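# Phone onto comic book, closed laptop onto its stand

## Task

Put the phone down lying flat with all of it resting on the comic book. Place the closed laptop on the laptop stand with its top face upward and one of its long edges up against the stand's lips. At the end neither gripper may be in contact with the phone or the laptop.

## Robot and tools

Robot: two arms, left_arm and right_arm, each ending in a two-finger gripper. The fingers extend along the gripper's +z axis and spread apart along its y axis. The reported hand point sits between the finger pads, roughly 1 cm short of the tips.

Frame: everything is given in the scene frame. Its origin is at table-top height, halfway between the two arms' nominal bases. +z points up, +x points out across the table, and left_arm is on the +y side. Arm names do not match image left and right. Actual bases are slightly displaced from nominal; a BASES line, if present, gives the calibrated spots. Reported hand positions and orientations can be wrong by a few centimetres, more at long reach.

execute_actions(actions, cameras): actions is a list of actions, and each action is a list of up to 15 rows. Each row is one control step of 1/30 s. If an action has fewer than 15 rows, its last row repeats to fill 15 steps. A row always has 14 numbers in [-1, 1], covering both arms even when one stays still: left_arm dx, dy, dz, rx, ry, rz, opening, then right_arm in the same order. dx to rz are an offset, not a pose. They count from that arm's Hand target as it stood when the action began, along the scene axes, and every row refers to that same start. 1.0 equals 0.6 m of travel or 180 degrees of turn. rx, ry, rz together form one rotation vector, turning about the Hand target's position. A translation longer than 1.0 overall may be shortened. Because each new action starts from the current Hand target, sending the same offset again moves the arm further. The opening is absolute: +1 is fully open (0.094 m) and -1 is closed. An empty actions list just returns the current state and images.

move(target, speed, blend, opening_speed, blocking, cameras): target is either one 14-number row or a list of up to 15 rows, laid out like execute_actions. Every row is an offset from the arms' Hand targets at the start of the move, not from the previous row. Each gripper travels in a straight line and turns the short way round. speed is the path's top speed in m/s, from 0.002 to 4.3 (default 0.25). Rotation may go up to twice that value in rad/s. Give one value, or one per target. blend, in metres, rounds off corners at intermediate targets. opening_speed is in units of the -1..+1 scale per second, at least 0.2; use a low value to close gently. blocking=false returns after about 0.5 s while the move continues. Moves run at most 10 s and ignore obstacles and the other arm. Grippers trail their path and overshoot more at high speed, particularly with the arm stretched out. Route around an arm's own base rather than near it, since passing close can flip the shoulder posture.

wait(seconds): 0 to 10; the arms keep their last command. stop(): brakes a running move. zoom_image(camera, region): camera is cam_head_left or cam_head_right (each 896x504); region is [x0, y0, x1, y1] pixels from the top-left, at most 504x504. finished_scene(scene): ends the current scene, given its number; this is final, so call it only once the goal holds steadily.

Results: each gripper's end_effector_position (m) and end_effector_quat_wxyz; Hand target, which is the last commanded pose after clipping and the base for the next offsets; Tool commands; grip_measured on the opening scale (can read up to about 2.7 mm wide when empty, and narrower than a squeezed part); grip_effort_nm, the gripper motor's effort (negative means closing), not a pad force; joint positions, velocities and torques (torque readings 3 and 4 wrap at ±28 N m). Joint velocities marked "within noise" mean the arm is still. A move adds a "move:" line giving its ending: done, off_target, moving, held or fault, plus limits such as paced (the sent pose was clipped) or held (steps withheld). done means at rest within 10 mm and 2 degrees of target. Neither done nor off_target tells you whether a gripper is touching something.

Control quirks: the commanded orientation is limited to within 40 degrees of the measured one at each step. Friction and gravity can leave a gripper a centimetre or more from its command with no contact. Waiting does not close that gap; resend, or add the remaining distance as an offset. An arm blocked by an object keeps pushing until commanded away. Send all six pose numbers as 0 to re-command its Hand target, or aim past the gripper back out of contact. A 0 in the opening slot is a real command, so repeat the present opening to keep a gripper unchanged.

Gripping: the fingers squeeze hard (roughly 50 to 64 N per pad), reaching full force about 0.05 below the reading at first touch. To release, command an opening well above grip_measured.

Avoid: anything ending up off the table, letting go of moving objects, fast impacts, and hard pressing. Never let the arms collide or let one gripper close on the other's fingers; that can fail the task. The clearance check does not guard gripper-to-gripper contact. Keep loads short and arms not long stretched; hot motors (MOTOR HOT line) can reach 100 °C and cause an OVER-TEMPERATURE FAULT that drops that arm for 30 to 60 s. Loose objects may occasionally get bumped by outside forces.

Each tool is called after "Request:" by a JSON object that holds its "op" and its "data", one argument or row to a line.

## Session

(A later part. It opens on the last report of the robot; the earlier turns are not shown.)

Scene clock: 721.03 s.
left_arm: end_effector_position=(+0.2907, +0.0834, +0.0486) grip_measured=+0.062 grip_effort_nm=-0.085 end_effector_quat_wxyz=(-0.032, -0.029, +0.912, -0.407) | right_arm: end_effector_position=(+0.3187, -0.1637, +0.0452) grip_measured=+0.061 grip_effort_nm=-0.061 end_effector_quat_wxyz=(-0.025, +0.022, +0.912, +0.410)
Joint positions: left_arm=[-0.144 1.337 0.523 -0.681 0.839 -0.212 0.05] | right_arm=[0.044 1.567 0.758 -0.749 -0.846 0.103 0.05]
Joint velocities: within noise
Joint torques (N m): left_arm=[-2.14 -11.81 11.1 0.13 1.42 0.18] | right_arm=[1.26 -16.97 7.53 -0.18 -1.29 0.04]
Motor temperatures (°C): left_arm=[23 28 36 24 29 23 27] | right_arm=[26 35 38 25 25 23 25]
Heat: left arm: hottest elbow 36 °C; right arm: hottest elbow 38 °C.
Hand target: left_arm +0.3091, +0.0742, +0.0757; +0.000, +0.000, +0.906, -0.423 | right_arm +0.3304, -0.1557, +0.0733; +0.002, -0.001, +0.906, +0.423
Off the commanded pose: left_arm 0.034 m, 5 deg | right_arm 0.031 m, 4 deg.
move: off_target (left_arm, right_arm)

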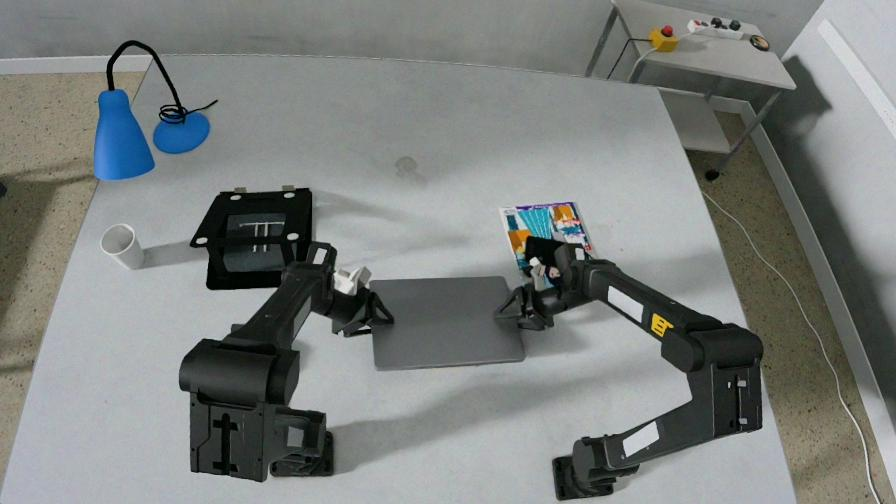

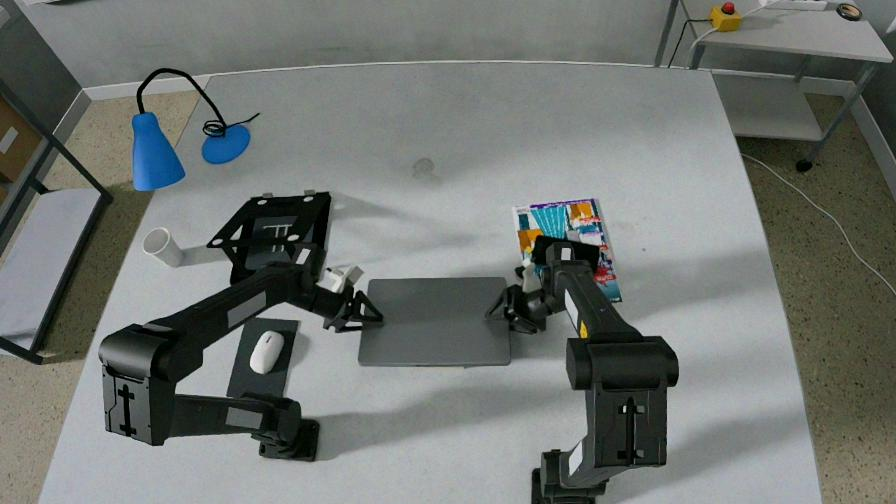

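Request:
{"op": "move", "data": {
  "target": [
    [0,0.0,0.07,0,0,0,0.06, 0,0,0.07,0,0,0,0.06]
  ],
  "speed": 0.05
}}

Request:
{"op": "zoom_image", "data": {
  "camera": "cam_head_left",
  "region": [320, 230, 600, 390]
}}

Request:
{"op": "zoom_image", "data": {
  "camera": "cam_head_right",
  "region": [320, 230, 600, 390]
}}

Scene clock: 728.80 s.
left_arm: end_effector_position=(+0.2681, +0.0857, +0.0740) grip_measured=+0.062 grip_effort_nm=-0.085 end_effector_quat_wxyz=(-0.055, -0.037, +0.912, -0.405) | right_arm: end_effector_position=(+0.3001, -0.1644, +0.0749) grip_measured=+0.061 grip_effort_nm=-0.066 end_effector_quat_wxyz=(-0.045, +0.030, +0.911, +0.409)
Joint positions: left_arm=[-0.144 1.228 0.523 -0.841 0.842 -0.208 0.05] | right_arm=[0.044 1.477 0.758 -0.882 -0.848 0.102 0.05]
Joint velocities: within noise
Joint torques (N m): left_arm=[-2.61 -9.58 17.11 0.23 1.29 0.15] | right_arm=[1.32 -15.79 11.33 -0.31 -1.25 0.04]
Motor temperatures (°C): left_arm=[23 28 37 24 29 23 27] | right_arm=[26 36 37 25 26 23 25]
Heat: left arm: hottest elbow 37 °C; right arm: hottest elbow 37 °C.
Hand target: left_arm +0.3091, +0.0742, +0.1178; +0.000, +0.000, +0.906, -0.423 | right_arm +0.3305, -0.1557, +0.1153; +0.002, -0.001, +0.906, +0.423
Off the commanded pose: left_arm 0.061 m, 8 deg | right_arm 0.051 m, 7 deg.
move: off_target (left_arm, right_arm)

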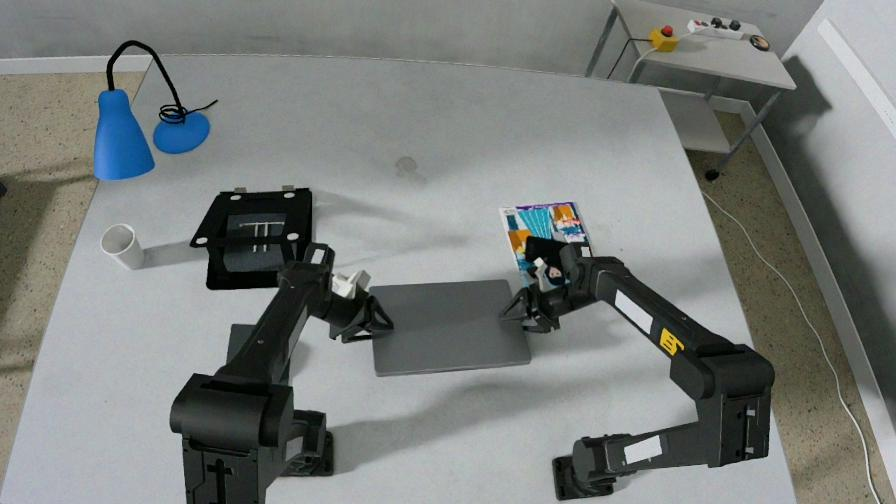

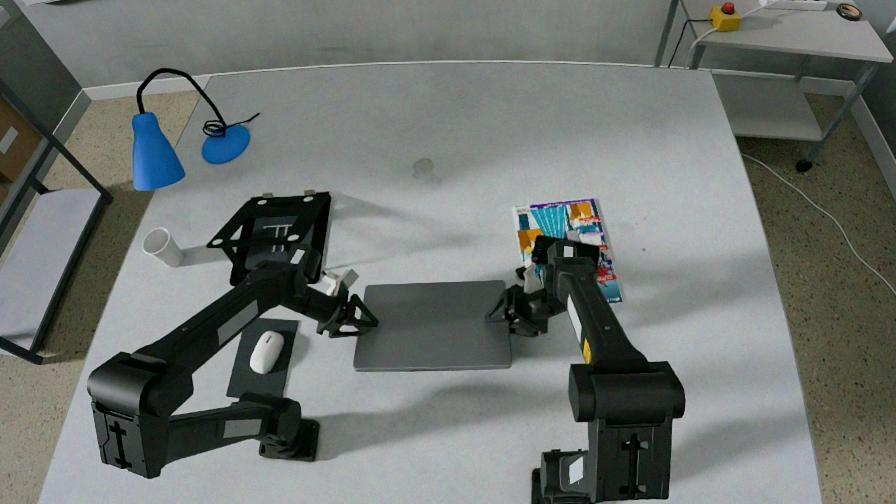

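Scaled by 1.800.

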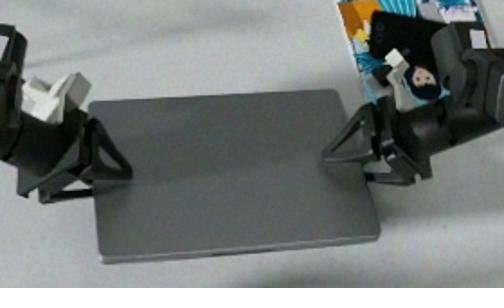

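Scaled by 1.800.

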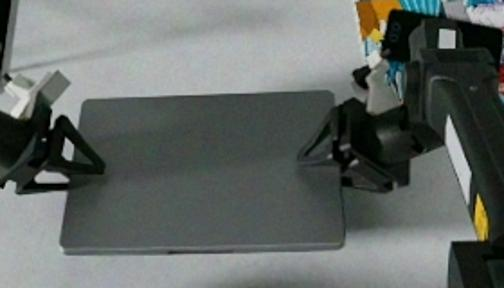

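Request:
{"op": "move", "data": {
  "target": [
    [-0.01,-0.005,0.025,-0.07,0,0,0.06, -0.01,0.005,0.028,0.07,0,0,0.06],
    [-0.01,-0.005,0.045,-0.14,0,0,0.06, -0.01,0.005,0.05,0.14,0,0,0.06]
  ],
  "speed": 0.05
}}

Request:
{"op": "zoom_image", "data": {
  "camera": "cam_head_left",
  "region": [320, 230, 600, 390]
}}

Request:
{"op": "zoom_image", "data": {
  "camera": "cam_head_right",
  "region": [320, 230, 600, 390]
}}

Scene clock: 742.20 s.
left_arm: end_effector_position=(+0.2861, +0.0772, +0.1232) grip_measured=+0.062 grip_effort_nm=-0.071 end_effector_quat_wxyz=(-0.027, -0.031, +0.804, -0.593) | right_arm: end_effector_position=(+0.3118, -0.1638, +0.1247) grip_measured=+0.061 grip_effort_nm=-0.066 end_effector_quat_wxyz=(-0.009, +0.027, +0.803, +0.595)
Joint positions: left_arm=[-0.032 1.29 0.523 -0.812 1.27 -0.074 0.05] | right_arm=[-0.06 1.521 0.758 -0.926 -1.273 -0.075 0.05]
Joint velocities: within noise
Joint torques (N m): left_arm=[-2.78 -8.7 11.36 0.96 2.24 0.21] | right_arm=[2.43 -12.75 9.06 -0.57 -1.93 -0.1]
Motor temperatures (°C): left_arm=[23 28 39 24 32 24 27] | right_arm=[26 35 38 25 28 23 25]
Heat: left arm: hottest elbow 39 °C; right arm: hottest elbow 38 °C.
Hand target: left_arm +0.3032, +0.0712, +0.1448; +0.001, +0.000, +0.792, -0.611 | right_arm +0.3244, -0.1527, +0.1453; +0.002, +0.000, +0.792, +0.610
Off the commanded pose: left_arm 0.028 m, 5 deg | right_arm 0.027 m, 4 deg.
move: off_target (left_arm, right_arm)

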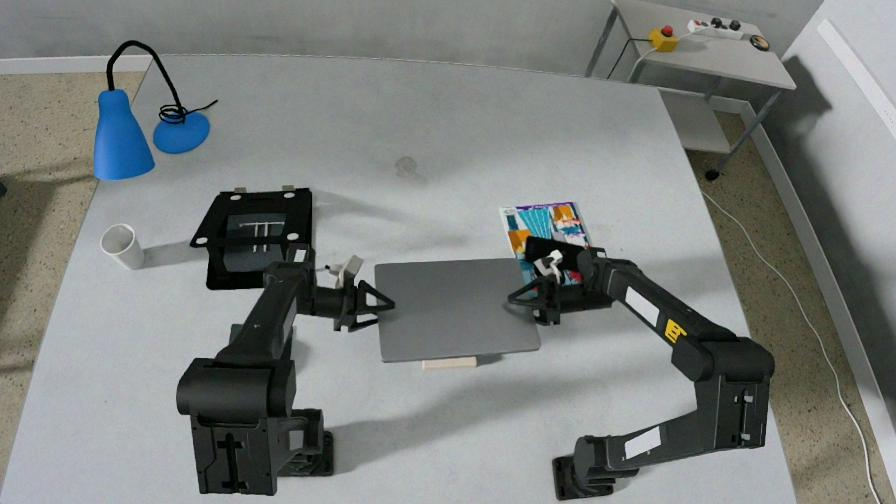

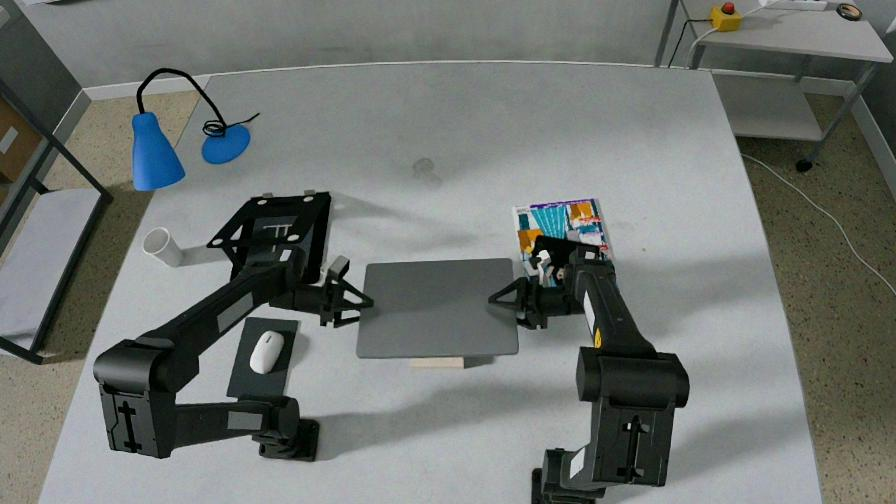

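Scaled by 1.800.

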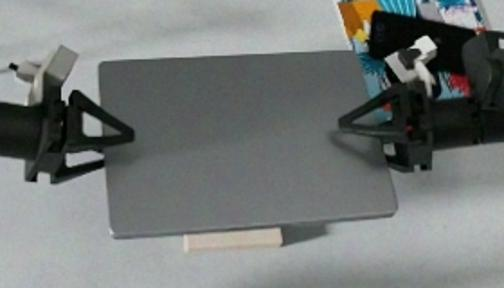

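Scaled by 1.800.

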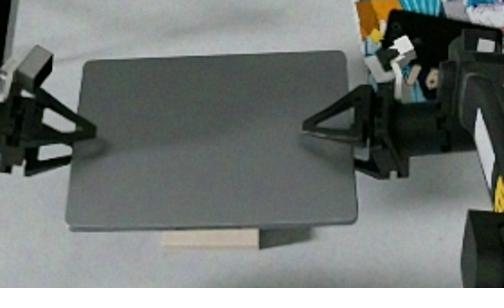

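Request:
{"op": "move", "data": {
  "target": [
    [0.0,-0.005,0.012,-0.05,0,0,0.06, -0.0,0.005,0.012,0.05,0,0,0.06]
  ],
  "speed": 0.05,
  "cameras": ["cam_head_left"]
}}

Request:
{"op": "move", "data": {
  "target": [
    [0,0,0,0,0,0,-0.55, 0,0,0,0,0,0,-0.55]
  ],
  "opening_speed": 0.25
}}

Request:
{"op": "zoom_image", "data": {
  "camera": "cam_head_left",
  "region": [320, 230, 600, 390]
}}

Request:
{"op": "zoom_image", "data": {
  "camera": "cam_head_right",
  "region": [320, 230, 600, 390]
}}

Scene clock: 750.60 s.
left_arm: end_effector_position=(+0.2968, +0.0723, +0.1381) grip_measured=+0.062 grip_effort_nm=-0.071 end_effector_quat_wxyz=(-0.012, -0.018, +0.753, -0.658) | right_arm: end_effector_position=(+0.3080, -0.1576, +0.1330) grip_measured=+0.061 grip_effort_nm=-0.061 end_effector_quat_wxyz=(-0.013, +0.029, +0.750, +0.661)
Joint positions: left_arm=[-0.027 1.345 0.523 -0.721 1.436 -0.071 0.05] | right_arm=[-0.06 1.588 0.758 -1.012 -1.439 -0.215 0.05]
Joint velocities: within noise
Joint torques (N m): left_arm=[-2.14 -9.41 9.03 0.96 1.92 0.06] | right_arm=[2.08 -13.04 9.01 -0.66 -1.54 -0.06]
Motor temperatures (°C): left_arm=[23 28 39 24 33 24 27] | right_arm=[26 36 38 25 30 23 25]
Heat: left arm: hottest elbow 39 °C; right arm: hottest elbow 38 °C.
Hand target: left_arm +0.3032, +0.0682, +0.1520; +0.001, +0.000, +0.741, -0.671 | right_arm +0.3245, -0.1497, +0.1525; +0.002, +0.000, +0.742, +0.671
Off the commanded pose: left_arm 0.016 m, 3 deg | right_arm 0.027 m, 4 deg.
move: off_target (left_arm, right_arm)
Images, in order (width x height): cam_head_left 896x504.

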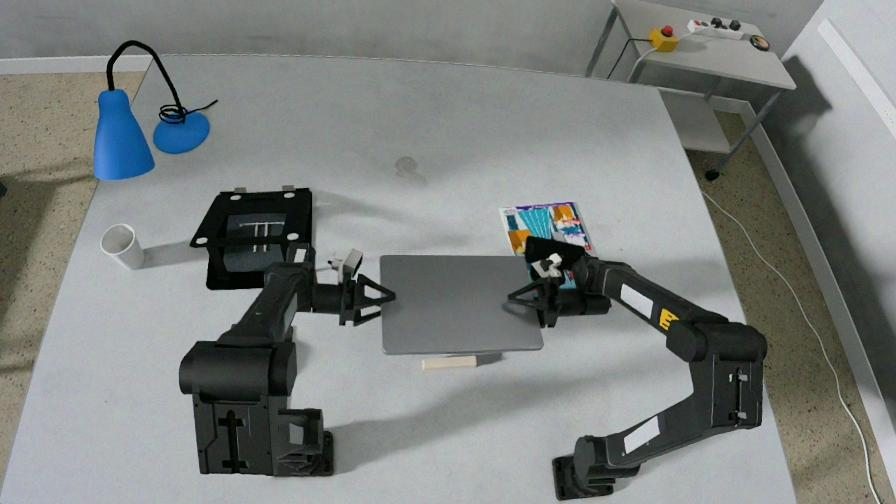

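Scene clock: 753.47 s.
left_arm: end_effector_position=(+0.2984, +0.0723, +0.1378) grip_measured=-0.546 grip_effort_nm=-0.168 end_effector_quat_wxyz=(-0.013, -0.020, +0.753, -0.658) | right_arm: end_effector_position=(+0.3059, -0.1571, +0.1350) grip_measured=-0.542 grip_effort_nm=-0.403 end_effector_quat_wxyz=(-0.016, +0.032, +0.744, +0.667)
Joint positions: left_arm=[-0.027 1.346 0.523 -0.704 1.436 -0.09 0.021] | right_arm=[-0.06 1.594 0.758 -1.046 -1.456 -0.247 0.021]
Joint velocities: within noise
Joint torques (N m): left_arm=[-2.2 -9.41 8.61 0.75 1.92 0.07] | right_arm=[1.96 -12.86 9.44 -0.77 -0.95 -0.09]
Motor temperatures (°C): left_arm=[23 28 39 24 34 24 27] | right_arm=[26 35 38 25 29 23 25]
Heat: left arm: hottest elbow 39 °C; right arm: hottest elbow 38 °C.
Hand target: left_arm +0.3032, +0.0682, +0.1520; +0.000, +0.000, +0.741, -0.671 | right_arm +0.3244, -0.1497, +0.1524; +0.002, +0.000, +0.742, +0.671
Off the commanded pose: left_arm 0.016 m, 3 deg | right_arm 0.027 m, 4 deg.
move: off_target (left_arm, right_arm)

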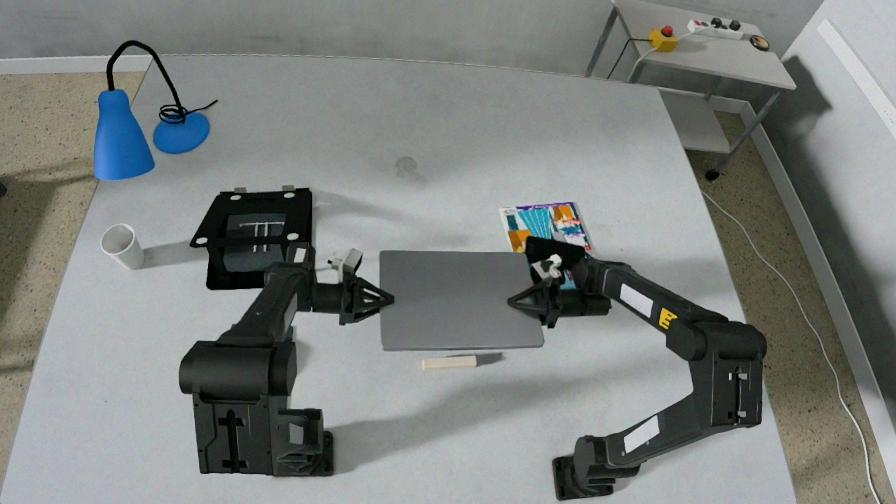

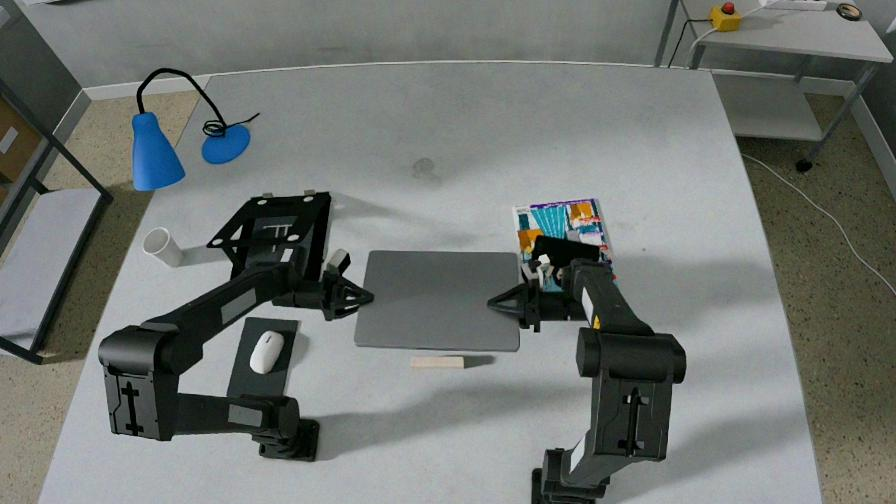

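Scaled by 1.800.

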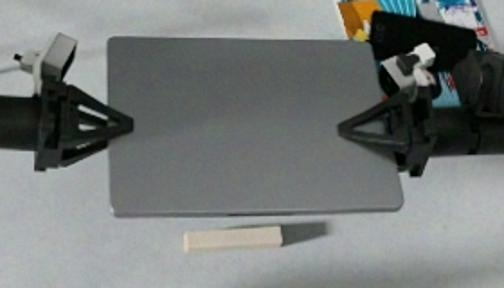

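Scaled by 1.800.

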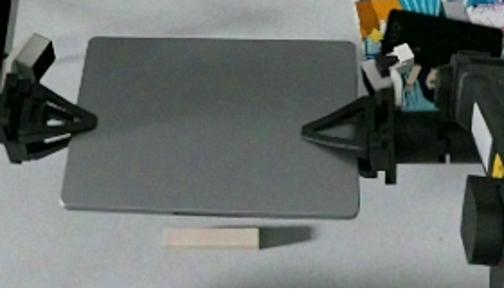

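Request:
{"op": "move", "data": {
  "target": [
    [0,0,0,0,0,0,-0.8, 0,0,0,0,0,0,-0.8]
  ],
  "opening_speed": 0.25
}}

Request:
{"op": "zoom_image", "data": {
  "camera": "cam_head_left",
  "region": [320, 230, 600, 390]
}}

Request:
{"op": "zoom_image", "data": {
  "camera": "cam_head_right",
  "region": [320, 230, 600, 390]
}}

Scene clock: 757.20 s.
left_arm: end_effector_position=(+0.2992, +0.0726, +0.1372) grip_measured=-0.616 grip_effort_nm=-1.009 end_effector_quat_wxyz=(-0.017, -0.025, +0.751, -0.659) | right_arm: end_effector_position=(+0.3074, -0.1567, +0.1398) grip_measured=-0.623 grip_effort_nm=-1.023 end_effector_quat_wxyz=(-0.011, +0.032, +0.735, +0.677)
Joint positions: left_arm=[-0.026 1.351 0.523 -0.7 1.44 -0.103 0.018] | right_arm=[-0.06 1.594 0.758 -1.046 -1.485 -0.253 0.018]
Joint velocities: within noise
Joint torques (N m): left_arm=[-2.55 -10.4 8.44 0.98 1.78 0.17] | right_arm=[2.02 -13.27 9.5 -0.32 -0.02 0.06]
Motor temperatures (°C): left_arm=[23 28 39 24 34 24 27] | right_arm=[26 35 38 25 29 23 25]
Heat: left arm: hottest elbow 39 °C; right arm: hottest elbow 38 °C.
Hand target: left_arm +0.3032, +0.0682, +0.1520; +0.001, +0.000, +0.741, -0.671 | right_arm +0.3245, -0.1497, +0.1524; +0.002, +0.000, +0.742, +0.671
Off the commanded pose: left_arm 0.016 m, 4 deg | right_arm 0.022 m, 4 deg.
move: off_target (left_arm, right_arm)

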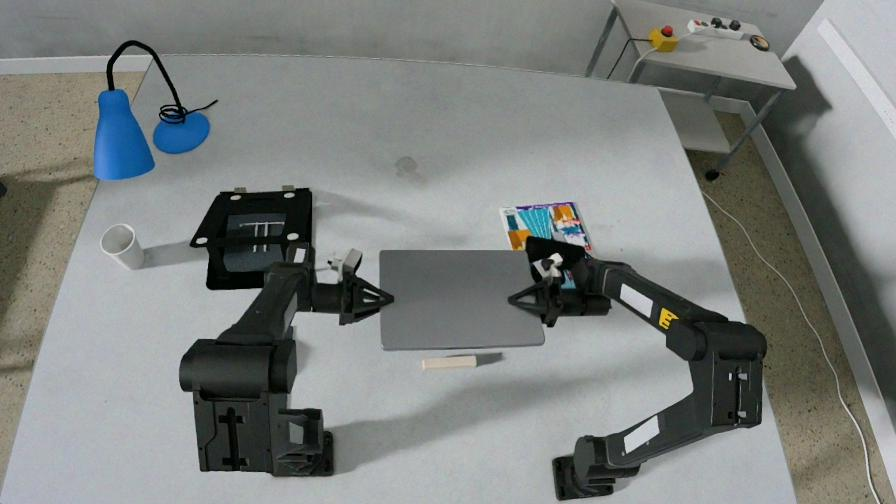

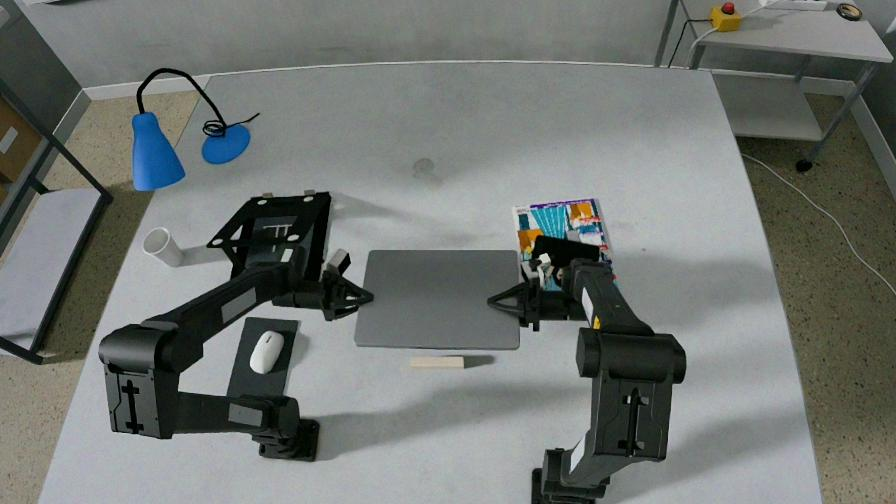

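Scaled by 1.800.

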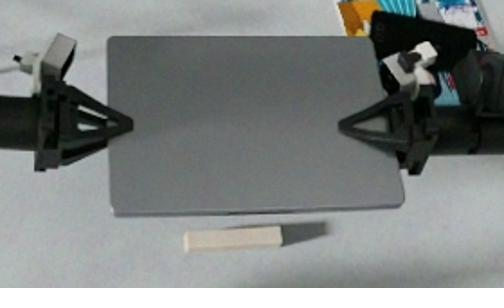

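Scaled by 1.800.

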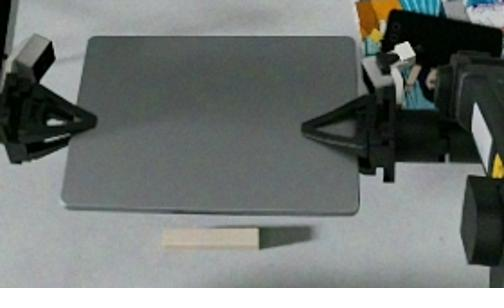

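Request:
{"op": "zoom_image", "data": {
  "camera": "cam_head_left",
  "region": [180, 180, 320, 300]
}}

Request:
{"op": "zoom_image", "data": {
  "camera": "cam_head_right",
  "region": [200, 180, 340, 300]
}}

Scaled by 3.600.

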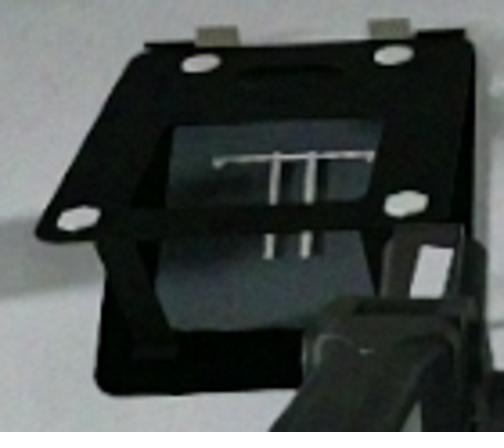

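Scaled by 3.600.

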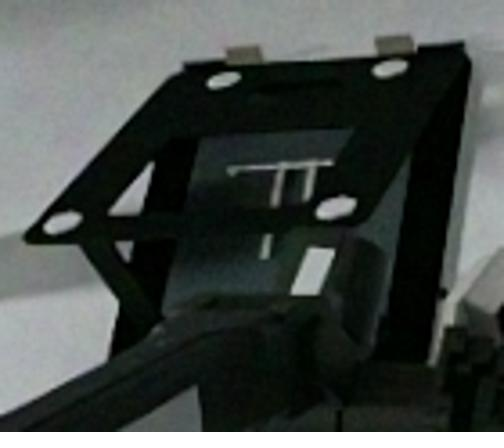

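Request:
{"op": "move", "data": {
  "target": [
    [0,0,0.01,0,0.167,0,-0.8, 0,0,0.01,0,0.167,0,-0.8]
  ],
  "speed": 0.12
}}

Request:
{"op": "zoom_image", "data": {
  "camera": "cam_head_left",
  "region": [320, 230, 600, 390]
}}

Request:
{"op": "zoom_image", "data": {
  "camera": "cam_head_right",
  "region": [320, 230, 600, 390]
}}

Scene clock: 802.73 s.
left_arm: end_effector_position=(+0.2811, +0.0723, +0.1367) grip_measured=-0.617 grip_effort_nm=-1.009 end_effector_quat_wxyz=(-0.213, -0.207, +0.713, -0.636) | right_arm: end_effector_position=(+0.3034, -0.1567, +0.1446) grip_measured=-0.651 grip_effort_nm=-1.038 end_effector_quat_wxyz=(-0.203, +0.205, +0.708, +0.644)
Joint positions: left_arm=[-0.025 1.445 0.571 -1.106 1.46 -0.195 0.018] | right_arm=[-0.059 1.681 0.84 -1.454 -1.454 -0.14 0.016]
Joint velocities: within noise
Joint torques (N m): left_arm=[-2.78 -9.99 12.4 -1.03 1.17 0.27] | right_arm=[2.08 -13.33 9.68 -1.25 -0.4 -0.03]
Motor temperatures (°C): left_arm=[23 28 37 24 35 24 29] | right_arm=[26 35 39 25 26 23 27]
Heat: left arm: hottest elbow 37 °C; right arm: hottest elbow 39 °C.
Hand target: left_arm +0.3032, +0.0682, +0.1581; -0.192, -0.174, +0.716, -0.648 | right_arm +0.3244, -0.1497, +0.1585; -0.190, +0.174, +0.717, +0.648
Off the commanded pose: left_arm 0.031 m, 5 deg | right_arm 0.026 m, 4 deg.
move: off_target (left_arm, right_arm)

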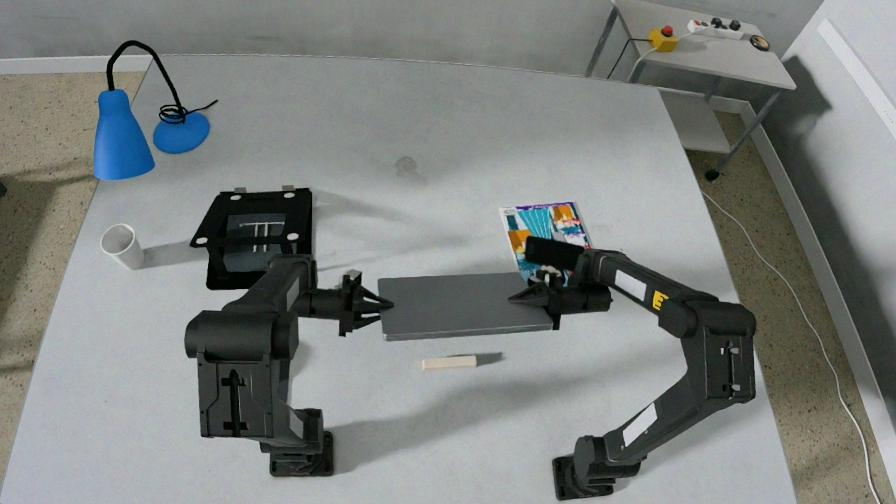

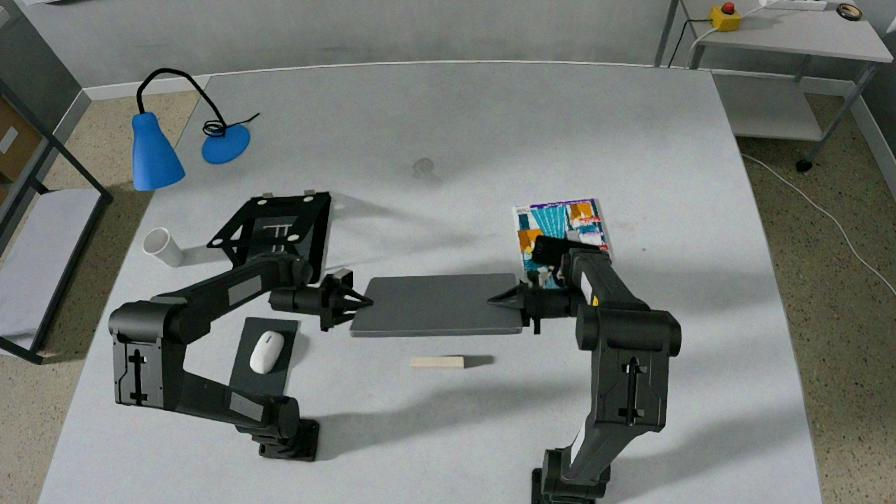

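Scaled by 1.800.

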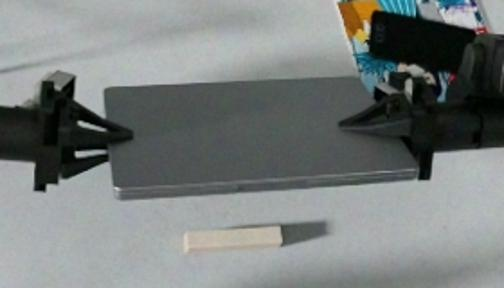

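Scaled by 1.800.

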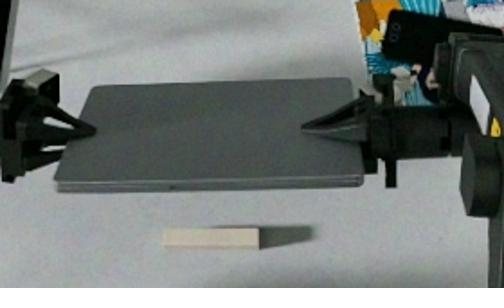

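Request:
{"op": "move", "data": {
  "target": [
    [0,0,-0.095,0,0,0,-0.8, 0,0,-0.095,0,0,0,-0.8]
  ],
  "speed": 0.06
}}

Request:
{"op": "zoom_image", "data": {
  "camera": "cam_head_left",
  "region": [320, 230, 600, 390]
}}

Request:
{"op": "zoom_image", "data": {
  "camera": "cam_head_right",
  "region": [320, 230, 600, 390]
}}

Scene clock: 808.87 s.
left_arm: end_effector_position=(+0.2892, +0.0723, +0.0894) grip_measured=-0.617 grip_effort_nm=-1.004 end_effector_quat_wxyz=(-0.215, -0.205, +0.712, -0.636) | right_arm: end_effector_position=(+0.3098, -0.1567, +0.0950) grip_measured=-0.651 grip_effort_nm=-1.038 end_effector_quat_wxyz=(-0.205, +0.205, +0.705, +0.647)
Joint positions: left_arm=[-0.025 1.626 0.571 -0.973 1.46 -0.148 0.018] | right_arm=[-0.058 1.824 0.84 -1.347 -1.46 -0.173 0.016]
Joint velocities: within noise
Joint torques (N m): left_arm=[-2.49 -11.75 7.73 -0.14 1.13 0.34] | right_arm=[2.02 -14.62 6.94 -0.58 -0.18 0]
Motor temperatures (°C): left_arm=[23 28 37 24 34 24 29] | right_arm=[26 35 40 25 26 23 27]
Heat: left arm: hottest elbow 37 °C; right arm: hottest elbow 40 °C.
Hand target: left_arm +0.3032, +0.0682, +0.1011; -0.192, -0.174, +0.716, -0.648 | right_arm +0.3243, -0.1497, +0.1014; -0.190, +0.174, +0.717, +0.648
Off the commanded pose: left_arm 0.019 m, 5 deg | right_arm 0.017 m, 4 deg.
move: off_target (left_arm, right_arm)

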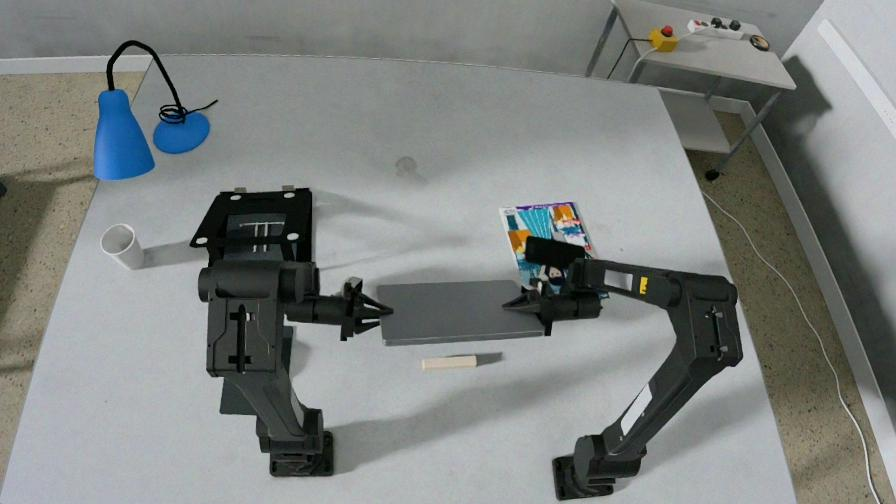

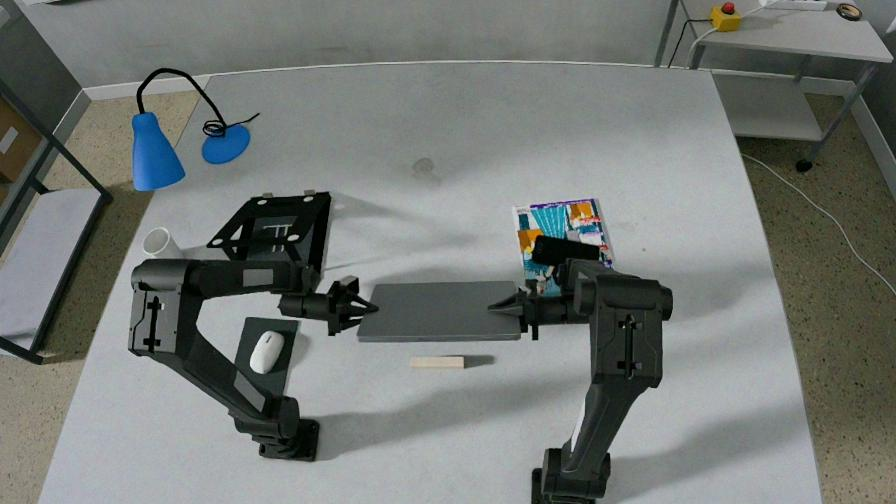

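Scaled by 1.800.

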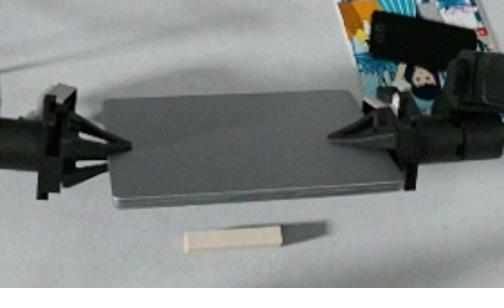

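Scaled by 1.800.

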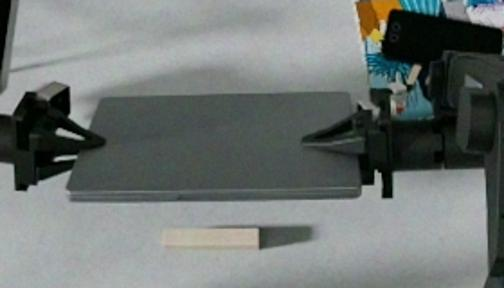

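Request:
{"op": "move", "data": {
  "target": [
    [0,0,-0.035,0,0,0,-0.8, 0,0,-0.04,0,0,0,-0.8]
  ],
  "speed": 0.04
}}

Request:
{"op": "zoom_image", "data": {
  "camera": "cam_head_left",
  "region": [320, 230, 600, 390]
}}

Request:
{"op": "zoom_image", "data": {
  "camera": "cam_head_right",
  "region": [320, 230, 600, 390]
}}

Scene clock: 812.07 s.
left_arm: end_effector_position=(+0.2917, +0.0723, +0.0717) grip_measured=-0.617 grip_effort_nm=-1.009 end_effector_quat_wxyz=(-0.209, -0.199, +0.714, -0.638) | right_arm: end_effector_position=(+0.3122, -0.1567, +0.0784) grip_measured=-0.651 grip_effort_nm=-1.038 end_effector_quat_wxyz=(-0.197, +0.198, +0.708, +0.648)
Joint positions: left_arm=[-0.025 1.689 0.571 -0.906 1.461 -0.133 0.018] | right_arm=[-0.058 1.865 0.841 -1.288 -1.46 -0.176 0.016]
Joint velocities: within noise
Joint torques (N m): left_arm=[-3.25 -11.22 6.54 -0.01 1.08 0.21] | right_arm=[1.9 -13.39 6.43 -0.44 -0.21 -0.03]
Motor temperatures (°C): left_arm=[23 28 37 24 34 24 29] | right_arm=[26 35 40 25 26 23 27]
Heat: left arm: hottest elbow 37 °C; right arm: hottest elbow 40 °C.
Hand target: left_arm +0.3032, +0.0682, +0.0800; -0.192, -0.174, +0.716, -0.648 | right_arm +0.3245, -0.1497, +0.0775; -0.190, +0.174, +0.717, +0.648
Off the commanded pose: left_arm 0.015 m, 4 deg | right_arm 0.014 m, 3 deg.
move: off_target (left_arm, right_arm)

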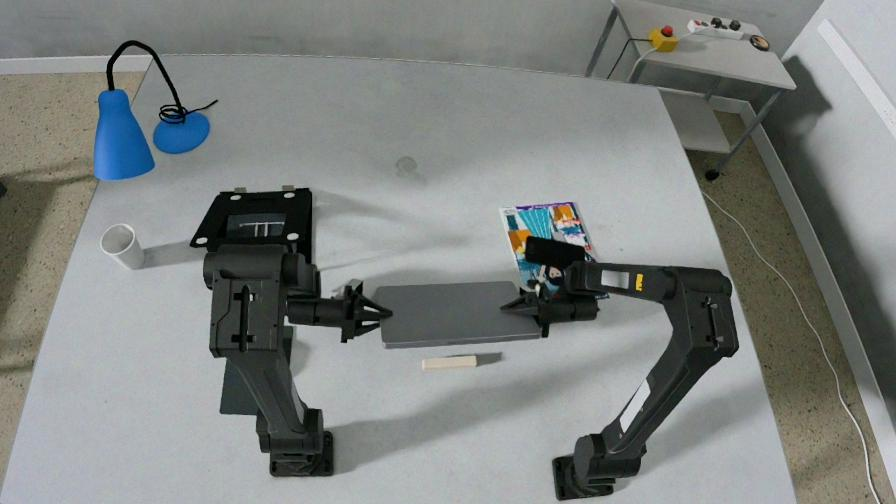

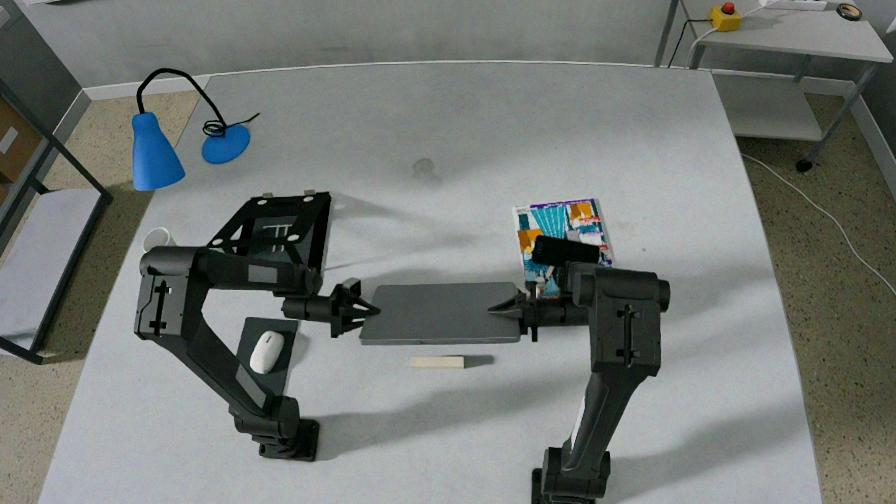

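Scaled by 1.800.

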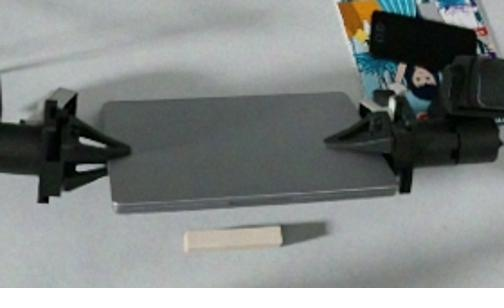

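Scaled by 1.800.

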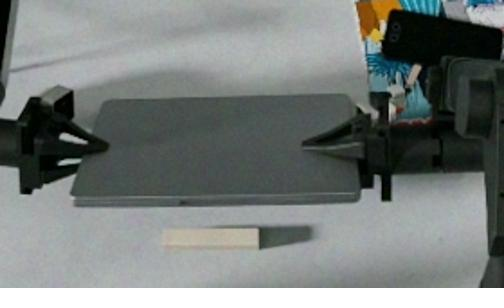

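Request:
{"op": "move", "data": {
  "target": [
    [0,0,-0.022,0,0,0,-0.8, 0,0,-0.025,0,0,0,-0.8]
  ],
  "speed": 0.03
}}

Request:
{"op": "zoom_image", "data": {
  "camera": "cam_head_right",
  "region": [320, 230, 600, 390]
}}

Scene clock: 815.10 s.
left_arm: end_effector_position=(+0.2937, +0.0721, +0.0665) grip_measured=-0.617 grip_effort_nm=-1.009 end_effector_quat_wxyz=(-0.193, -0.183, +0.715, -0.647) | right_arm: end_effector_position=(+0.3154, -0.1566, +0.0749) grip_measured=-0.651 grip_effort_nm=-1.043 end_effector_quat_wxyz=(-0.183, +0.183, +0.714, +0.650)
Joint positions: left_arm=[-0.025 1.713 0.571 -0.873 1.472 -0.095 0.018] | right_arm=[-0.057 1.871 0.847 -1.26 -1.455 -0.191 0.016]
Joint velocities: within noise
Joint torques (N m): left_arm=[-2.14 -9.93 6.34 -0.05 0.67 0.01] | right_arm=[1.85 -10.75 6.01 -0.36 -0.36 0.03]
Motor temperatures (°C): left_arm=[23 28 37 24 34 24 29] | right_arm=[26 35 39 25 26 23 27]
Heat: left arm: hottest elbow 37 °C; right arm: hottest elbow 39 °C.
Hand target: left_arm +0.3032, +0.0682, +0.0669; -0.192, -0.174, +0.716, -0.648 | right_arm +0.3243, -0.1496, +0.0624; -0.190, +0.174, +0.717, +0.648
Off the commanded pose: left_arm 0.010 m, 1 deg | right_arm 0.017 m, 1 deg.
move: off_target (right_arm)

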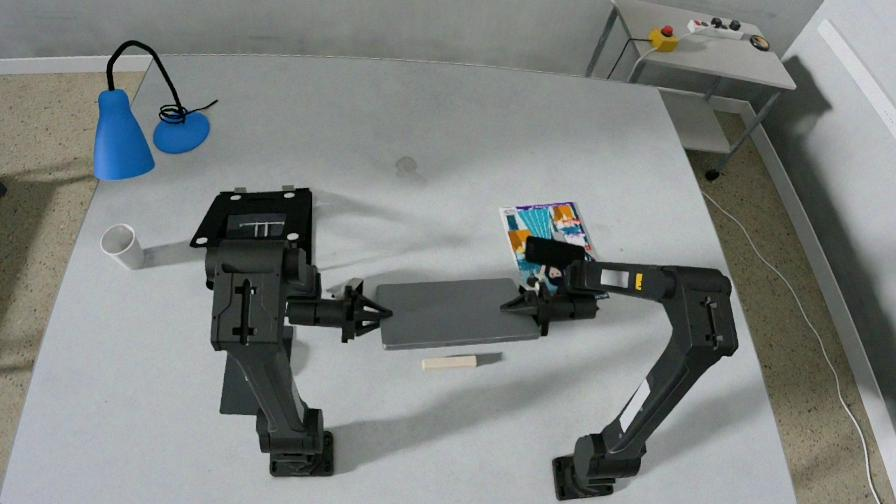

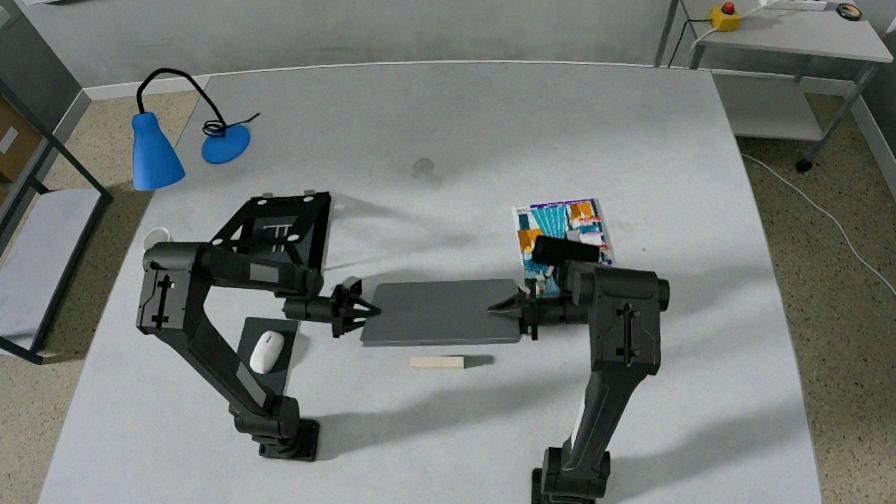

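Scaled by 1.800.

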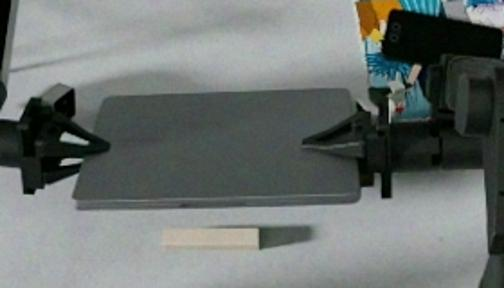

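Request:
{"op": "move", "data": {
  "target": [
    [0,0,0.0,0,0,0,-0.35, 0,0,0.01,0,0,0,-0.8]
  ],
  "opening_speed": 0.25,
  "cameras": ["cam_head_left"]
}}

Request:
{"op": "zoom_image", "data": {
  "camera": "cam_head_left",
  "region": [320, 230, 600, 390]
}}

Scene clock: 846.43 s.
left_arm: end_effector_position=(+0.2932, +0.0719, +0.0656) grip_measured=-0.352 grip_effort_nm=0.115 end_effector_quat_wxyz=(-0.191, -0.180, +0.717, -0.646) | right_arm: end_effector_position=(+0.3160, -0.1564, +0.0741) grip_measured=-0.654 grip_effort_nm=-1.038 end_effector_quat_wxyz=(-0.171, +0.165, +0.721, +0.651)
Joint positions: left_arm=[-0.026 1.714 0.571 -0.873 1.468 -0.087 0.03] | right_arm=[-0.056 1.873 0.851 -1.26 -1.446 -0.231 0.016]
Joint velocities: within noise
Joint torques (N m): left_arm=[-2.32 -9.52 6.41 -0.47 0.79 0] | right_arm=[1.9 -11.93 5.89 -0.98 -0.67 0.36]
Motor temperatures (°C): left_arm=[23 27 35 24 32 23 29] | right_arm=[26 35 37 25 25 23 28]
Heat: left arm: hottest elbow 35 °C; right arm: hottest elbow 37 °C.
Hand target: left_arm +0.3032, +0.0681, +0.0668; -0.192, -0.174, +0.716, -0.648 | right_arm +0.3243, -0.1497, +0.0684; -0.190, +0.174, +0.717, +0.648
Off the commanded pose: left_arm 0.011 m, 1 deg | right_arm 0.012 m, 3 deg.
move: off_target (left_arm, right_arm)
Images, in order (width x height): cam_head_left 896x504.

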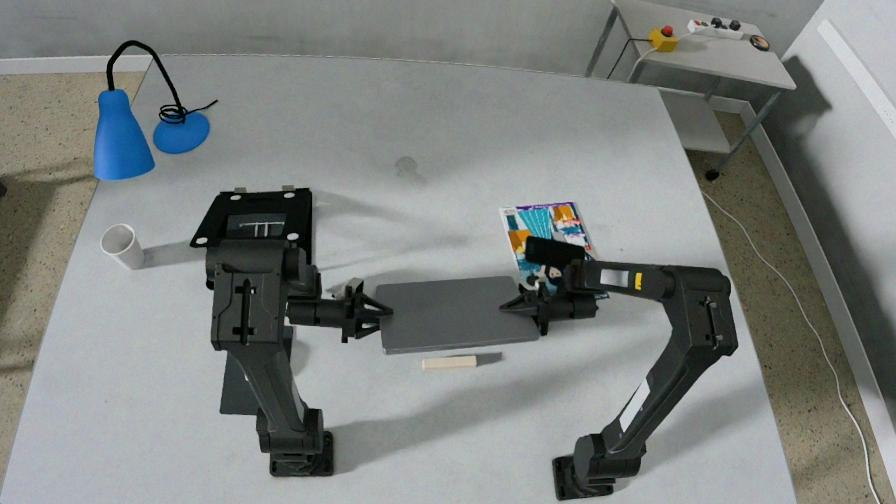

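Scaled by 1.800.

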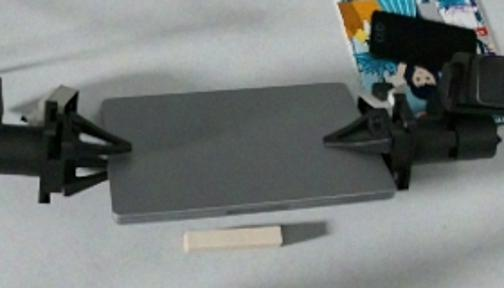

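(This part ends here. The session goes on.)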